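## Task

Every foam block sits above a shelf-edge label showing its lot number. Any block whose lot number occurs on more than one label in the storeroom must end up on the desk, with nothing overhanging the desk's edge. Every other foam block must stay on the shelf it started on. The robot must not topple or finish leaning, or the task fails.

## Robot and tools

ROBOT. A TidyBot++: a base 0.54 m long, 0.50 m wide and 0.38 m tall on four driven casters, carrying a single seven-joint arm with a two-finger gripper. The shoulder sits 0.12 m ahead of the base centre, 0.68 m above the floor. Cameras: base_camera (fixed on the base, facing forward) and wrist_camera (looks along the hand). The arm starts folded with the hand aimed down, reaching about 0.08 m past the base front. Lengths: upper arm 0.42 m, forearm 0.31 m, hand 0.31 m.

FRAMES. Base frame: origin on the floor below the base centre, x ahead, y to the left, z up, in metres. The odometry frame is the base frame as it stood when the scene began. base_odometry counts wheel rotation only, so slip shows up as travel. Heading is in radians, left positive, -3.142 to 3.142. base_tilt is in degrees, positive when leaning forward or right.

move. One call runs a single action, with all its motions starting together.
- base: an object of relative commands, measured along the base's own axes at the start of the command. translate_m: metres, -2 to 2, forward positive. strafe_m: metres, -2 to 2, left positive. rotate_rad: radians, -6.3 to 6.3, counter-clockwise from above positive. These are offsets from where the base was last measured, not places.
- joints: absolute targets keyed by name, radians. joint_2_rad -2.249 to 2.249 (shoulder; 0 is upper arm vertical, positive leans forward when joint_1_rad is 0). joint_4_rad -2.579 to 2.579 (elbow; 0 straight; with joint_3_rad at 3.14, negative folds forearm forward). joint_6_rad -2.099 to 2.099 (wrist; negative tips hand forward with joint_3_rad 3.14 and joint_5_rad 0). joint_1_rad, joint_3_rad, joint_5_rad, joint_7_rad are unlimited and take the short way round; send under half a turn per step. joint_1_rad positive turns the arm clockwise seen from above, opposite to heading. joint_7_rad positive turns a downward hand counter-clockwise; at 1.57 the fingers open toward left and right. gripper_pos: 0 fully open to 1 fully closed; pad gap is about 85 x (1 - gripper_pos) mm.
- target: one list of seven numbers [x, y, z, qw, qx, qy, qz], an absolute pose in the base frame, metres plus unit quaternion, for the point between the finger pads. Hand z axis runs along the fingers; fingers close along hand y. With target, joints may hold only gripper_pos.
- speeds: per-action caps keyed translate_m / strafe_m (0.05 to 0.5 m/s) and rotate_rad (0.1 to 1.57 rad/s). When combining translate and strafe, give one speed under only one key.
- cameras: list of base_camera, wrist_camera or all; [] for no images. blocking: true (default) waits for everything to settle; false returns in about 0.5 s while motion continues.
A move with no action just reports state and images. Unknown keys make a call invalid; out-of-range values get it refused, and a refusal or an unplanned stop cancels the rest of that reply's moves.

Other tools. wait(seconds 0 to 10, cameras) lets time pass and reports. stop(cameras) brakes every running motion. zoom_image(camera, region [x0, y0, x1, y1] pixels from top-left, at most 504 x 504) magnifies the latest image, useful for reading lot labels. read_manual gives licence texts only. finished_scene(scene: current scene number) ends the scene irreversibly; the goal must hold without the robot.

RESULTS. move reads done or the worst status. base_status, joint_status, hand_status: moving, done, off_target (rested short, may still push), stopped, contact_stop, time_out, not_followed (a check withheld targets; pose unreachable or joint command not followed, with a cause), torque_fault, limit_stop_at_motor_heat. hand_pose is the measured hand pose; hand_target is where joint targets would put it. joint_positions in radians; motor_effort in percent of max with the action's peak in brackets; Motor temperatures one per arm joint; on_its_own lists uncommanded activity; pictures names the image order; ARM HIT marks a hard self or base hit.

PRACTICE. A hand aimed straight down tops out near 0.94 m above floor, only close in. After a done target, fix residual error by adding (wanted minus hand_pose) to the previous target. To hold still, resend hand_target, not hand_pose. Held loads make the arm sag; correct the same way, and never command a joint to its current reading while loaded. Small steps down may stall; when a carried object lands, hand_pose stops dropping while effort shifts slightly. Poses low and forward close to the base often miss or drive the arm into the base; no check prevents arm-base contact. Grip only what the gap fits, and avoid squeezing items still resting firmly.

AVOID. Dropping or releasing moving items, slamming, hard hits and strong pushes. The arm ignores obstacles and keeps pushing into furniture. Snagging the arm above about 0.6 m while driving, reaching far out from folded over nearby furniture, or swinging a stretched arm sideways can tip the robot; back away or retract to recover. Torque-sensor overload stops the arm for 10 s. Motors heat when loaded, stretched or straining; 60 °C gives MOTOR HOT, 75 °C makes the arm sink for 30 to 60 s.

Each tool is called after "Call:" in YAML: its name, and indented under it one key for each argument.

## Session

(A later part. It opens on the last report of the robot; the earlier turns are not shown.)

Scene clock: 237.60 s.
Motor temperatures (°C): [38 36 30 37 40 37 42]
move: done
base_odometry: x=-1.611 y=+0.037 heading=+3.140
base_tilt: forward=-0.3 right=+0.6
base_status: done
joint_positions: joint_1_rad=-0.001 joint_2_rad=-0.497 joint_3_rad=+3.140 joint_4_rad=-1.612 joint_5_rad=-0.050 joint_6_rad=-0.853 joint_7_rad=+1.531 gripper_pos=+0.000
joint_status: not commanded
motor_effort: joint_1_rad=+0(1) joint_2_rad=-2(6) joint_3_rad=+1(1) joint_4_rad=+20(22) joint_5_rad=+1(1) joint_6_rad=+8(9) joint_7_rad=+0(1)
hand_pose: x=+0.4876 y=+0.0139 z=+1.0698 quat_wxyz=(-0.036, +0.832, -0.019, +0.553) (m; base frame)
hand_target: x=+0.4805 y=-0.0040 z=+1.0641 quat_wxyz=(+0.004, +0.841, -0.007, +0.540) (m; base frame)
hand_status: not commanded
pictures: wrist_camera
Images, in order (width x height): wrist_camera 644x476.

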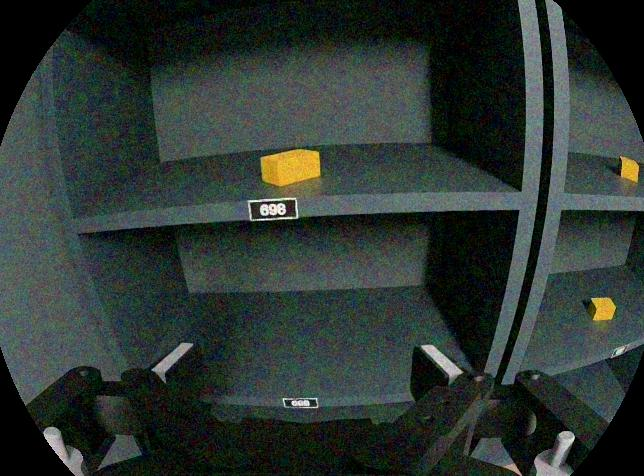

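Call:
move:
  base: {"translate_m": 0.3, "strafe_m": 0.1}
  target: [0.56, 0.15, 1.09, 0.22, 0.757, -0.314, 0.53]
  cameras: ["wrist_camera"]

Scene clock: 241.23 s.
Motor temperatures (°C): [38 36 30 37 40 37 42]
move: done
base_odometry: x=-1.911 y=-0.062 heading=+3.140
base_tilt: forward=-0.3 right=+0.6
base_status: done
joint_positions: joint_1_rad=+1.684 joint_2_rad=-0.814 joint_3_rad=+2.217 joint_4_rad=-0.865 joint_5_rad=-0.268 joint_6_rad=-1.448 joint_7_rad=+1.056 gripper_pos=+0.000
joint_status: not commanded
motor_effort: joint_1_rad=+0(2) joint_2_rad=+25(26) joint_3_rad=+11(11) joint_4_rad=+9(22) joint_5_rad=+5(5) joint_6_rad=+8(9) joint_7_rad=+0(1)
hand_pose: x=+0.5492 y=+0.1206 z=+1.1188 quat_wxyz=(+0.247, +0.740, -0.309, +0.544) (m; base frame)
hand_target: x=+0.5600 y=+0.1500 z=+1.0900 quat_wxyz=(+0.220, +0.757, -0.314, +0.530) (m; base frame)
hand_status: done (0.042 m and 4.0 deg from the pose sent, 0.156 m and 46.0 deg at the start)
pictures: wrist_camera
Images, in order (width x height): wrist_camera 644x476.

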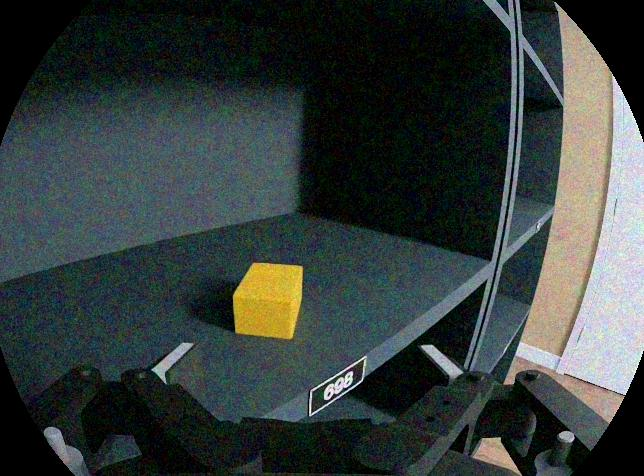

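Call:
move:
  target: [0.665, 0.075, 1.04, 0.22, 0.757, -0.314, 0.53]
  cameras: ["wrist_camera"]

Scene clock: 242.67 s.
Motor temperatures (°C): [38 36 30 37 40 37 42]
move: done
base_odometry: x=-1.911 y=-0.062 heading=+3.140
base_tilt: forward=-0.3 right=+0.6
base_status: not commanded
joint_positions: joint_1_rad=+1.894 joint_2_rad=-0.843 joint_3_rad=+2.072 joint_4_rad=-0.994 joint_5_rad=-0.350 joint_6_rad=-1.270 joint_7_rad=+1.055 gripper_pos=+0.000
joint_status: not commanded
motor_effort: joint_1_rad=+0(3) joint_2_rad=+27(28) joint_3_rad=+13(14) joint_4_rad=+10(12) joint_5_rad=+5(5) joint_6_rad=+7(8) joint_7_rad=+0(1)
hand_pose: x=+0.6384 y=+0.0522 z=+1.0552 quat_wxyz=(+0.249, +0.749, -0.331, +0.516) (m; base frame)
hand_target: x=+0.6650 y=+0.0750 z=+1.0400 quat_wxyz=(+0.220, +0.757, -0.314, +0.530) (m; base frame)
hand_status: done (0.038 m and 4.3 deg from the pose sent, 0.147 m and 4.0 deg at the start)
pictures: wrist_camera
Images, in order (width x height): wrist_camera 644x476.

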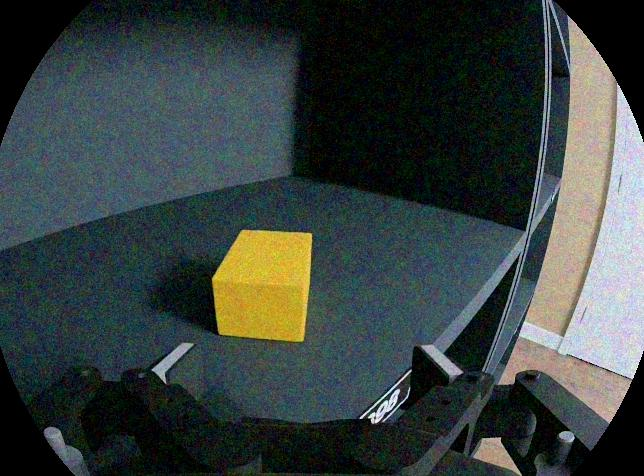

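Call:
move:
  target: [0.725, 0.05, 1.02, 0.22, 0.757, -0.314, 0.53]
  cameras: ["wrist_camera"]

Scene clock: 244.03 s.
Motor temperatures (°C): [38 36 30 37 40 37 42]
move: done
base_odometry: x=-1.911 y=-0.062 heading=+3.140
base_tilt: forward=-0.3 right=+0.6
base_status: not commanded
joint_positions: joint_1_rad=+2.060 joint_2_rad=-0.878 joint_3_rad=+2.011 joint_4_rad=-0.975 joint_5_rad=-0.454 joint_6_rad=-1.222 joint_7_rad=+1.055 gripper_pos=+0.000
joint_status: not commanded
motor_effort: joint_1_rad=+0(2) joint_2_rad=+29(30) joint_3_rad=+14(14) joint_4_rad=+9(11) joint_5_rad=+5(5) joint_6_rad=+7(8) joint_7_rad=+0(1)
hand_pose: x=+0.6913 y=+0.0177 z=+1.0264 quat_wxyz=(+0.246, +0.749, -0.346, +0.508) (m; base frame)
hand_target: x=+0.7250 y=+0.0500 z=+1.0200 quat_wxyz=(+0.220, +0.757, -0.314, +0.530) (m; base frame)
hand_status: done (0.047 m and 5.5 deg from the pose sent, 0.094 m and 4.3 deg at the start)
pictures: wrist_camera
Images, in order (width x height): wrist_camera 644x476.

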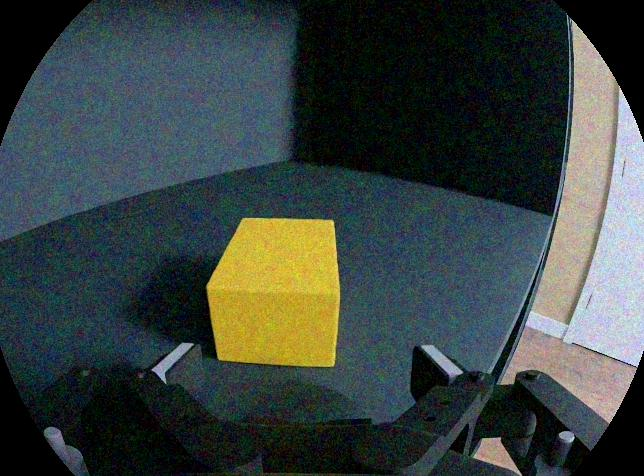

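Call:
move:
  target: [0.766, 0.025, 1.017, 0.22, 0.757, -0.314, 0.53]
  cameras: ["wrist_camera"]

Call:
move:
  target: [0.79, -0.01, 1.010, 0.22, 0.757, -0.314, 0.53]
  cameras: ["wrist_camera"]

Scene clock: 245.47 s.
Motor temperatures (°C): [38 36 30 37 40 37 42]
move: done
base_odometry: x=-1.911 y=-0.062 heading=+3.140
base_tilt: forward=-0.3 right=+0.6
base_status: not commanded
joint_positions: joint_1_rad=+2.202 joint_2_rad=-0.889 joint_3_rad=+1.981 joint_4_rad=-0.884 joint_5_rad=-0.539 joint_6_rad=-1.219 joint_7_rad=+1.055 gripper_pos=+0.000
joint_status: not commanded
motor_effort: joint_1_rad=+0(2) joint_2_rad=+32(32) joint_3_rad=+13(14) joint_4_rad=+8(10) joint_5_rad=+4(5) joint_6_rad=+7(8) joint_7_rad=+0(0)
hand_pose: x=+0.7311 y=-0.0062 z=+1.0277 quat_wxyz=(+0.242, +0.745, -0.351, +0.513) (m; base frame)
hand_target: x=+0.7660 y=+0.0250 z=+1.0170 quat_wxyz=(+0.220, +0.757, -0.314, +0.530) (m; base frame)
hand_status: done (0.048 m and 5.5 deg from the pose sent, 0.076 m and 5.5 deg at the start)
pictures: wrist_camera
Images, in order (width x height): wrist_camera 644x476.

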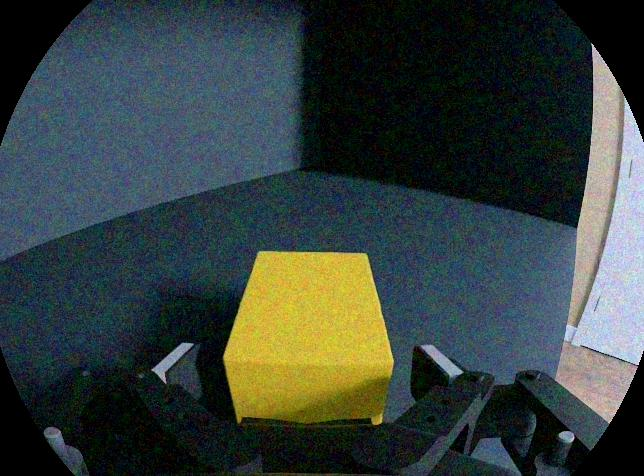

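Scene clock: 246.40 s.
Motor temperatures (°C): [38 36 30 37 40 37 42]
move: done
base_odometry: x=-1.911 y=-0.062 heading=+3.140
base_tilt: forward=-0.3 right=+0.6
base_status: not commanded
joint_positions: joint_1_rad=+2.290 joint_2_rad=-0.890 joint_3_rad=+1.938 joint_4_rad=-0.876 joint_5_rad=-0.579 joint_6_rad=-1.168 joint_7_rad=+1.065 gripper_pos=+0.000
joint_status: not commanded
motor_effort: joint_1_rad=-1(3) joint_2_rad=+32(33) joint_3_rad=+14(14) joint_4_rad=+9(10) joint_5_rad=+4(5) joint_6_rad=+8(8) joint_7_rad=+0(0)
hand_pose: x=+0.7560 y=-0.0391 z=+1.0200 quat_wxyz=(+0.237, +0.743, -0.356, +0.515) (m; base frame)
hand_target: x=+0.7900 y=-0.0100 z=+1.0100 quat_wxyz=(+0.220, +0.757, -0.314, +0.530) (m; base frame)
hand_status: done (0.046 m and 5.7 deg from the pose sent, 0.062 m and 5.5 deg at the start)
pictures: wrist_camera
Images, in order (width x height): wrist_camera 644x476.

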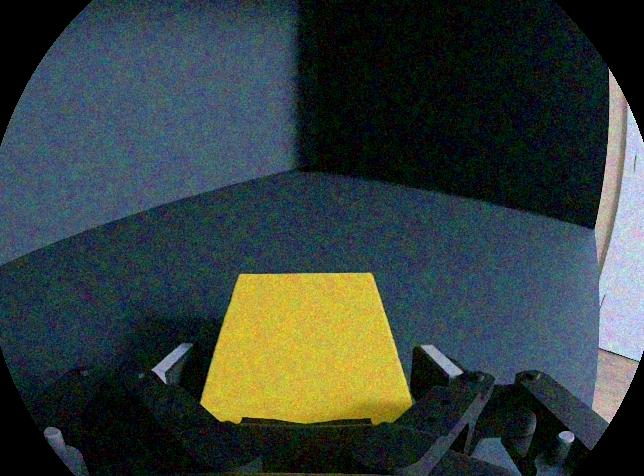

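Call:
move:
  joints: {"gripper_pos": 0.6}
  cameras: ["wrist_camera"]

Scene clock: 247.37 s.
Motor temperatures (°C): [38 36 30 37 40 37 42]
move: off_target
base_odometry: x=-1.911 y=-0.062 heading=+3.140
base_tilt: forward=-0.3 right=+0.6
base_status: not commanded
joint_positions: joint_1_rad=+2.290 joint_2_rad=-0.890 joint_3_rad=+1.938 joint_4_rad=-0.874 joint_5_rad=-0.579 joint_6_rad=-1.160 joint_7_rad=+1.065 gripper_pos=+0.372
joint_status: gripper_pos off_target (ended at +0.372, target +0.600)
motor_effort: joint_1_rad=-1(2) joint_2_rad=+31(33) joint_3_rad=+12(14) joint_4_rad=+8(9) joint_5_rad=+3(4) joint_6_rad=+7(8) joint_7_rad=+0(0)
hand_pose: x=+0.7582 y=-0.0379 z=+1.0224 quat_wxyz=(+0.237, +0.742, -0.353, +0.518) (m; base frame)
hand_target: x=+0.7900 y=-0.0100 z=+1.0100 quat_wxyz=(+0.220, +0.757, -0.314, +0.530) (m; base frame)
hand_status: not commanded
pictures: wrist_camera
Images, in order (width x height): wrist_camera 644x476.

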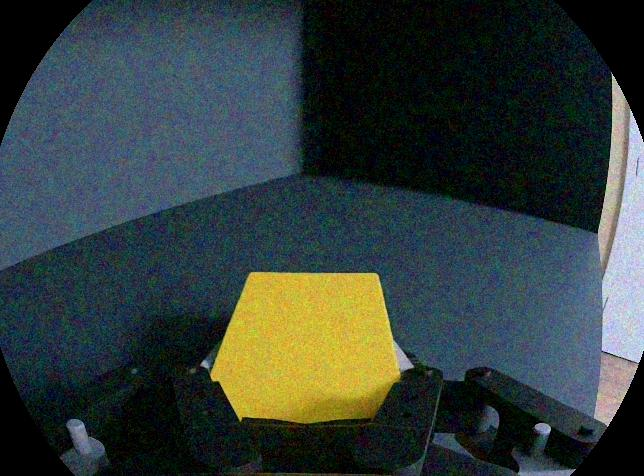

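Call:
move:
  target: [0.78, -0.01, 1.05, 0.22, 0.757, -0.314, 0.53]
  cameras: []

Call:
move:
  target: [0.54, 0.15, 1.09, 0.22, 0.757, -0.314, 0.53]
  cameras: ["wrist_camera"]

Call:
move:
  base: {"translate_m": -0.5}
  cameras: []

Call:
move:
  base: {"translate_m": -1.24, "strafe_m": -0.3, "rotate_rad": -1.57}
  target: [0.52, 0.0, 0.95, 0.0, 0.825, 0.0, 0.565]
  cameras: ["wrist_camera"]

Scene clock: 248.87 s.
Motor temperatures (°C): [38 36 30 37 40 37 42]
move: done
base_odometry: x=-1.911 y=-0.062 heading=+3.140
base_tilt: forward=-0.3 right=+0.6
base_status: not commanded
joint_positions: joint_1_rad=+2.329 joint_2_rad=-0.866 joint_3_rad=+1.939 joint_4_rad=-0.738 joint_5_rad=-0.597 joint_6_rad=-1.180 joint_7_rad=+1.065 gripper_pos=+0.372
joint_status: not commanded
motor_effort: joint_1_rad=-1(1) joint_2_rad=+34(35) joint_3_rad=+12(14) joint_4_rad=+7(9) joint_5_rad=+4(5) joint_6_rad=+7(8) joint_7_rad=+0(1)
hand_pose: x=+0.7748 y=-0.0158 z=+1.0621 quat_wxyz=(+0.233, +0.738, -0.322, +0.546) (m; base frame)
hand_target: x=+0.7800 y=-0.0100 z=+1.0500 quat_wxyz=(+0.220, +0.757, -0.314, +0.530) (m; base frame)
hand_status: done (0.014 m and 3.4 deg from the pose sent, 0.045 m and 5.3 deg at the start)
pictures: none
No camera images: "cameras" was empty.

Scene clock: 250.83 s.
Motor temperatures (°C): [38 36 30 37 40 37 42]
move: done
base_odometry: x=-1.911 y=-0.062 heading=+3.140
base_tilt: forward=-0.3 right=+0.6
base_status: not commanded
joint_positions: joint_1_rad=+1.653 joint_2_rad=-0.845 joint_3_rad=+2.208 joint_4_rad=-0.861 joint_5_rad=-0.374 joint_6_rad=-1.445 joint_7_rad=+1.057 gripper_pos=+0.372
joint_status: not commanded
motor_effort: joint_1_rad=-1(3) joint_2_rad=+28(35) joint_3_rad=+12(13) joint_4_rad=+8(9) joint_5_rad=+5(5) joint_6_rad=+7(8) joint_7_rad=+0(1)
hand_pose: x=+0.5640 y=+0.1751 z=+1.0961 quat_wxyz=(+0.204, +0.766, -0.269, +0.547) (m; base frame)
hand_target: x=+0.5400 y=+0.1500 z=+1.0900 quat_wxyz=(+0.220, +0.757, -0.314, +0.530) (m; base frame)
hand_status: done (0.035 m and 5.9 deg from the pose sent, 0.289 m and 3.4 deg at the start)
pictures: wrist_camera
Images, in order (width x height): wrist_camera 644x476.

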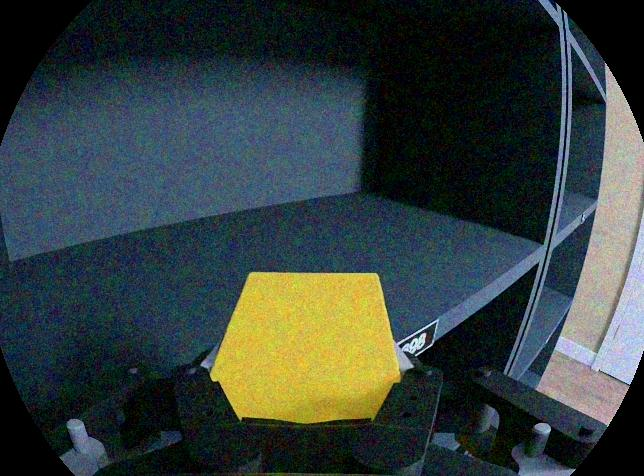

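Scene clock: 253.23 s.
Motor temperatures (°C): [38 36 30 37 40 37 42]
move: done
base_odometry: x=-1.411 y=-0.064 heading=+3.139
base_tilt: forward=-0.3 right=+0.6
base_status: done
joint_positions: joint_1_rad=+1.641 joint_2_rad=-0.842 joint_3_rad=+2.212 joint_4_rad=-0.865 joint_5_rad=-0.369 joint_6_rad=-1.451 joint_7_rad=+1.057 gripper_pos=+0.372
joint_status: not commanded
motor_effort: joint_1_rad=+0(4) joint_2_rad=+27(29) joint_3_rad=+11(12) joint_4_rad=+8(9) joint_5_rad=+5(6) joint_6_rad=+8(8) joint_7_rad=+0(0)
hand_pose: x=+0.5593 y=+0.1755 z=+1.0960 quat_wxyz=(+0.202, +0.767, -0.270, +0.545) (m; base frame)
hand_target: x=+0.5400 y=+0.1500 z=+1.0900 quat_wxyz=(+0.220, +0.757, -0.314, +0.530) (m; base frame)
hand_status: not commanded
pictures: none
No camera images: "cameras" was empty.

Scene clock: 257.50 s.
Motor temperatures (°C): [38 36 30 37 40 37 42]
move: done
base_odometry: x=-0.170 y=+0.233 heading=+1.568
base_tilt: forward=-0.4 right=+0.6
base_status: done
joint_positions: joint_1_rad=+0.013 joint_2_rad=-0.520 joint_3_rad=+3.139 joint_4_rad=-2.006 joint_5_rad=-0.068 joint_6_rad=-0.466 joint_7_rad=+1.531 gripper_pos=+0.372
joint_status: not commanded
motor_effort: joint_1_rad=-1(2) joint_2_rad=-3(33) joint_3_rad=+1(13) joint_4_rad=+22(23) joint_5_rad=+0(7) joint_6_rad=+8(9) joint_7_rad=+0(1)
hand_pose: x=+0.5120 y=+0.0073 z=+0.9582 quat_wxyz=(-0.037, +0.827, -0.037, +0.560) (m; base frame)
hand_target: x=+0.5200 y=+0.0000 z=+0.9500 quat_wxyz=(+0.000, +0.825, +0.000, +0.565) (m; base frame)
hand_status: done (0.014 m and 6.0 deg from the pose sent, 0.232 m and 39.5 deg at the start)
pictures: wrist_camera
Images, in order (width x height): wrist_camera 644x476.

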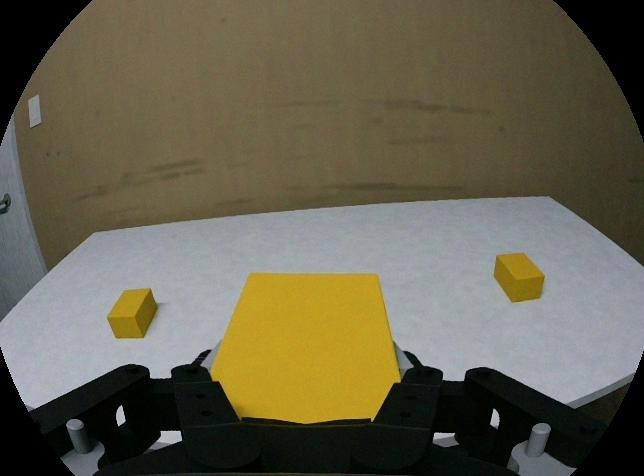

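Call:
move:
  base: {"translate_m": 0.2}
  target: [0.64, 0.0, 0.86, 0.0, 0.825, 0.0, 0.565]
  cameras: []

Call:
move:
  target: [0.66, 0.0, 0.79, 0.0, 0.825, 0.0, 0.565]
  cameras: []

Call:
move:
  target: [0.66, 0.0, 0.77, 0.0, 0.825, 0.0, 0.565]
  cameras: []

Call:
move:
  target: [0.66, 0.0, 0.755, 0.0, 0.825, 0.0, 0.565]
  cameras: []

Call:
move:
  target: [0.66, 0.0, 0.742, 0.0, 0.825, 0.0, 0.565]
  cameras: []

Call:
move:
  target: [0.66, 0.0, 0.73, 0.0, 0.825, 0.0, 0.565]
  cameras: ["wrist_camera"]

Scene clock: 259.53 s.
Motor temperatures (°C): [38 36 30 37 40 37 42]
move: done
base_odometry: x=-0.169 y=+0.433 heading=+1.567
base_tilt: forward=-0.3 right=+0.6
base_status: done
joint_positions: joint_1_rad=-0.003 joint_2_rad=-0.141 joint_3_rad=+3.150 joint_4_rad=-2.092 joint_5_rad=-0.064 joint_6_rad=-0.016 joint_7_rad=+1.531 gripper_pos=+0.372
joint_status: not commanded
motor_effort: joint_1_rad=+0(1) joint_2_rad=-15(19) joint_3_rad=+0(2) joint_4_rad=+21(24) joint_5_rad=+1(1) joint_6_rad=+9(9) joint_7_rad=+0(1)
hand_pose: x=+0.6391 y=-0.0014 z=+0.8616 quat_wxyz=(-0.028, +0.831, -0.046, +0.553) (m; base frame)
hand_target: x=+0.6400 y=+0.0000 z=+0.8600 quat_wxyz=(+0.000, +0.825, +0.000, +0.565) (m; base frame)
hand_status: done (0.002 m and 6.3 deg from the pose sent, 0.161 m and 6.0 deg at the start)
pictures: none
No camera images: "cameras" was empty.

Scene clock: 260.97 s.
Motor temperatures (°C): [38 36 30 37 40 37 42]
move: done
base_odometry: x=-0.169 y=+0.433 heading=+1.567
base_tilt: forward=-0.3 right=+0.6
base_status: not commanded
joint_positions: joint_1_rad=-0.003 joint_2_rad=+0.009 joint_3_rad=+3.150 joint_4_rad=-2.217 joint_5_rad=-0.053 joint_6_rad=+0.261 joint_7_rad=+1.531 gripper_pos=+0.372
joint_status: not commanded
motor_effort: joint_1_rad=+0(1) joint_2_rad=-18(21) joint_3_rad=+0(1) joint_4_rad=+18(22) joint_5_rad=+1(1) joint_6_rad=+8(9) joint_7_rad=+0(1)
hand_pose: x=+0.6595 y=-0.0059 z=+0.7912 quat_wxyz=(-0.018, +0.831, -0.044, +0.554) (m; base frame)
hand_target: x=+0.6600 y=+0.0000 z=+0.7900 quat_wxyz=(+0.000, +0.825, +0.000, +0.565) (m; base frame)
hand_status: done (0.006 m and 5.6 deg from the pose sent, 0.075 m and 6.3 deg at the start)
pictures: none
No camera images: "cameras" was empty.

Scene clock: 261.97 s.
Motor temperatures (°C): [38 36 30 37 40 37 42]
move: done
base_odometry: x=-0.169 y=+0.433 heading=+1.567
base_tilt: forward=-0.3 right=+0.6
base_status: not commanded
joint_positions: joint_1_rad=-0.003 joint_2_rad=+0.043 joint_3_rad=+3.150 joint_4_rad=-2.258 joint_5_rad=-0.053 joint_6_rad=+0.352 joint_7_rad=+1.531 gripper_pos=+0.372
joint_status: not commanded
motor_effort: joint_1_rad=+0(1) joint_2_rad=-19(21) joint_3_rad=+0(0) joint_4_rad=+18(20) joint_5_rad=+1(1) joint_6_rad=+8(9) joint_7_rad=+0(1)
hand_pose: x=+0.6606 y=-0.0073 z=+0.7776 quat_wxyz=(-0.016, +0.826, -0.044, +0.561) (m; base frame)
hand_target: x=+0.6600 y=+0.0000 z=+0.7700 quat_wxyz=(+0.000, +0.825, +0.000, +0.565) (m; base frame)
hand_status: done (0.011 m and 5.4 deg from the pose sent, 0.022 m and 5.6 deg at the start)
pictures: none
No camera images: "cameras" was empty.

Scene clock: 262.70 s.
Motor temperatures (°C): [38 36 30 37 40 37 42]
move: done
base_odometry: x=-0.169 y=+0.433 heading=+1.567
base_tilt: forward=-0.3 right=+0.6
base_status: not commanded
joint_positions: joint_1_rad=-0.003 joint_2_rad=+0.076 joint_3_rad=+3.150 joint_4_rad=-2.286 joint_5_rad=-0.053 joint_6_rad=+0.417 joint_7_rad=+1.531 gripper_pos=+0.372
joint_status: not commanded
motor_effort: joint_1_rad=+0(1) joint_2_rad=-19(21) joint_3_rad=+0(0) joint_4_rad=+18(18) joint_5_rad=+1(1) joint_6_rad=+8(9) joint_7_rad=+0(0)
hand_pose: x=+0.6614 y=-0.0082 z=+0.7638 quat_wxyz=(-0.014, +0.825, -0.045, +0.563) (m; base frame)
hand_target: x=+0.6600 y=+0.0000 z=+0.7550 quat_wxyz=(+0.000, +0.825, +0.000, +0.565) (m; base frame)
hand_status: done (0.012 m and 5.4 deg from the pose sent, 0.024 m and 5.4 deg at the start)
pictures: none
No camera images: "cameras" was empty.

Scene clock: 263.40 s.
Motor temperatures (°C): [38 36 30 37 40 37 42]
move: done
base_odometry: x=-0.169 y=+0.433 heading=+1.567
base_tilt: forward=-0.3 right=+0.6
base_status: not commanded
joint_positions: joint_1_rad=-0.003 joint_2_rad=+0.104 joint_3_rad=+3.150 joint_4_rad=-2.309 joint_5_rad=-0.053 joint_6_rad=+0.474 joint_7_rad=+1.531 gripper_pos=+0.372
joint_status: not commanded
motor_effort: joint_1_rad=+0(1) joint_2_rad=-18(21) joint_3_rad=+1(1) joint_4_rad=+17(18) joint_5_rad=+1(1) joint_6_rad=+8(9) joint_7_rad=+0(1)
hand_pose: x=+0.6623 y=-0.0091 z=+0.7536 quat_wxyz=(-0.013, +0.823, -0.045, +0.565) (m; base frame)
hand_target: x=+0.6600 y=+0.0000 z=+0.7420 quat_wxyz=(+0.000, +0.825, +0.000, +0.565) (m; base frame)
hand_status: done (0.015 m and 5.3 deg from the pose sent, 0.023 m and 5.4 deg at the start)
pictures: none
No camera images: "cameras" was empty.

Scene clock: 264.07 s.
Motor temperatures (°C): [38 36 30 37 40 37 42]
move: done
base_odometry: x=-0.169 y=+0.433 heading=+1.567
base_tilt: forward=-0.3 right=+0.6
base_status: not commanded
joint_positions: joint_1_rad=-0.003 joint_2_rad=+0.120 joint_3_rad=+3.150 joint_4_rad=-2.326 joint_5_rad=-0.053 joint_6_rad=+0.533 joint_7_rad=+1.531 gripper_pos=+0.372
joint_status: not commanded
motor_effort: joint_1_rad=+1(1) joint_2_rad=-18(19) joint_3_rad=+1(2) joint_4_rad=+16(16) joint_5_rad=+1(1) joint_6_rad=+8(8) joint_7_rad=+0(1)
hand_pose: x=+0.6640 y=-0.0099 z=+0.7534 quat_wxyz=(-0.012, +0.816, -0.045, +0.576) (m; base frame)
hand_target: x=+0.6600 y=+0.0000 z=+0.7300 quat_wxyz=(+0.000, +0.825, +0.000, +0.565) (m; base frame)
hand_status: done (0.026 m and 5.5 deg from the pose sent, 0.025 m and 5.3 deg at the start)
pictures: wrist_camera
Images, in order (width x height): wrist_camera 644x476.

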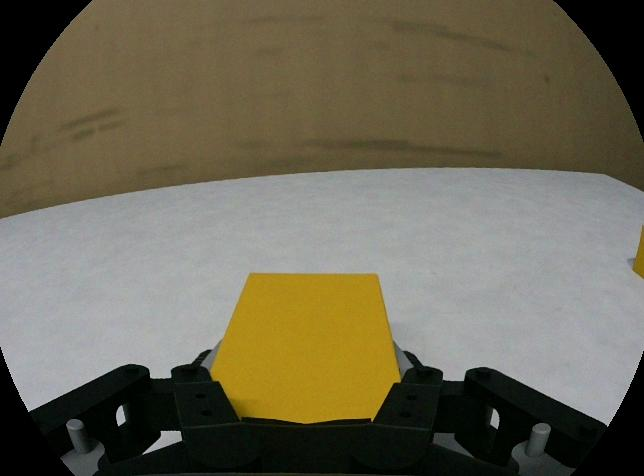

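Call:
move:
  joints: {"gripper_pos": 0.0}
  cameras: []

Call:
move:
  base: {"translate_m": -0.3}
  target: [0.62, 0.0, 0.80, 0.0, 0.829, 0.0, 0.559]
  cameras: ["wrist_camera"]

Call:
finished_scene:
  scene: 2

Scene clock: 265.13 s.
Motor temperatures (°C): [38 36 30 37 40 37 42]
move: done
base_odometry: x=-0.169 y=+0.433 heading=+1.567
base_tilt: forward=-0.3 right=+0.6
base_status: not commanded
joint_positions: joint_1_rad=-0.003 joint_2_rad=+0.125 joint_3_rad=+3.150 joint_4_rad=-2.326 joint_5_rad=-0.052 joint_6_rad=+0.535 joint_7_rad=+1.531 gripper_pos=+0.000
joint_status: all done
motor_effort: joint_1_rad=-1(2) joint_2_rad=-18(19) joint_3_rad=+0(2) joint_4_rad=+15(16) joint_5_rad=+1(1) joint_6_rad=+7(8) joint_7_rad=+0(1)
hand_pose: x=+0.6644 y=-0.0098 z=+0.7516 quat_wxyz=(-0.012, +0.817, -0.044, +0.575) (m; base frame)
hand_target: x=+0.6600 y=+0.0000 z=+0.7300 quat_wxyz=(+0.000, +0.825, +0.000, +0.565) (m; base frame)
hand_status: not commanded
pictures: none
No camera images: "cameras" was empty.

Scene clock: 267.17 s.
Motor temperatures (°C): [38 36 30 37 40 37 42]
move: done
base_odometry: x=-0.170 y=+0.133 heading=+1.568
base_tilt: forward=-0.3 right=+0.6
base_status: done
joint_positions: joint_1_rad=-0.004 joint_2_rad=-0.101 joint_3_rad=+3.151 joint_4_rad=-2.306 joint_5_rad=-0.052 joint_6_rad=+0.288 joint_7_rad=+1.531 gripper_pos=+0.000
joint_status: not commanded
motor_effort: joint_1_rad=+0(2) joint_2_rad=-15(23) joint_3_rad=+0(2) joint_4_rad=+19(20) joint_5_rad=+1(1) joint_6_rad=+8(9) joint_7_rad=+0(1)
hand_pose: x=+0.6227 y=-0.0060 z=+0.8084 quat_wxyz=(-0.019, +0.817, -0.043, +0.574) (m; base frame)
hand_target: x=+0.6200 y=+0.0000 z=+0.8000 quat_wxyz=(+0.000, +0.829, +0.000, +0.559) (m; base frame)
hand_status: done (0.011 m and 5.8 deg from the pose sent, 0.066 m and 5.7 deg at the start)
pictures: wrist_camera
Images, in order (width x height): wrist_camera 644x476.

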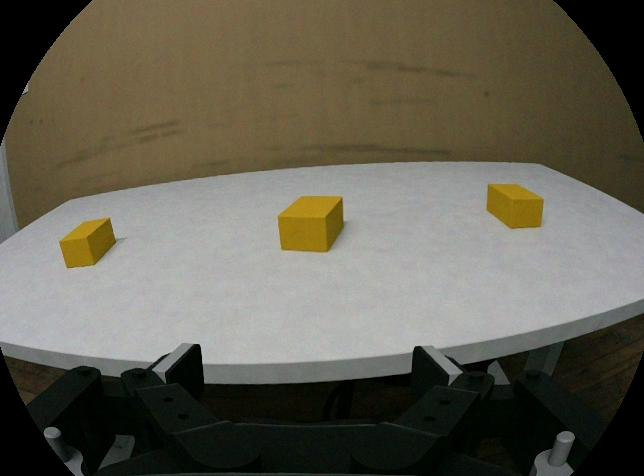

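The scene is finished: the task was done.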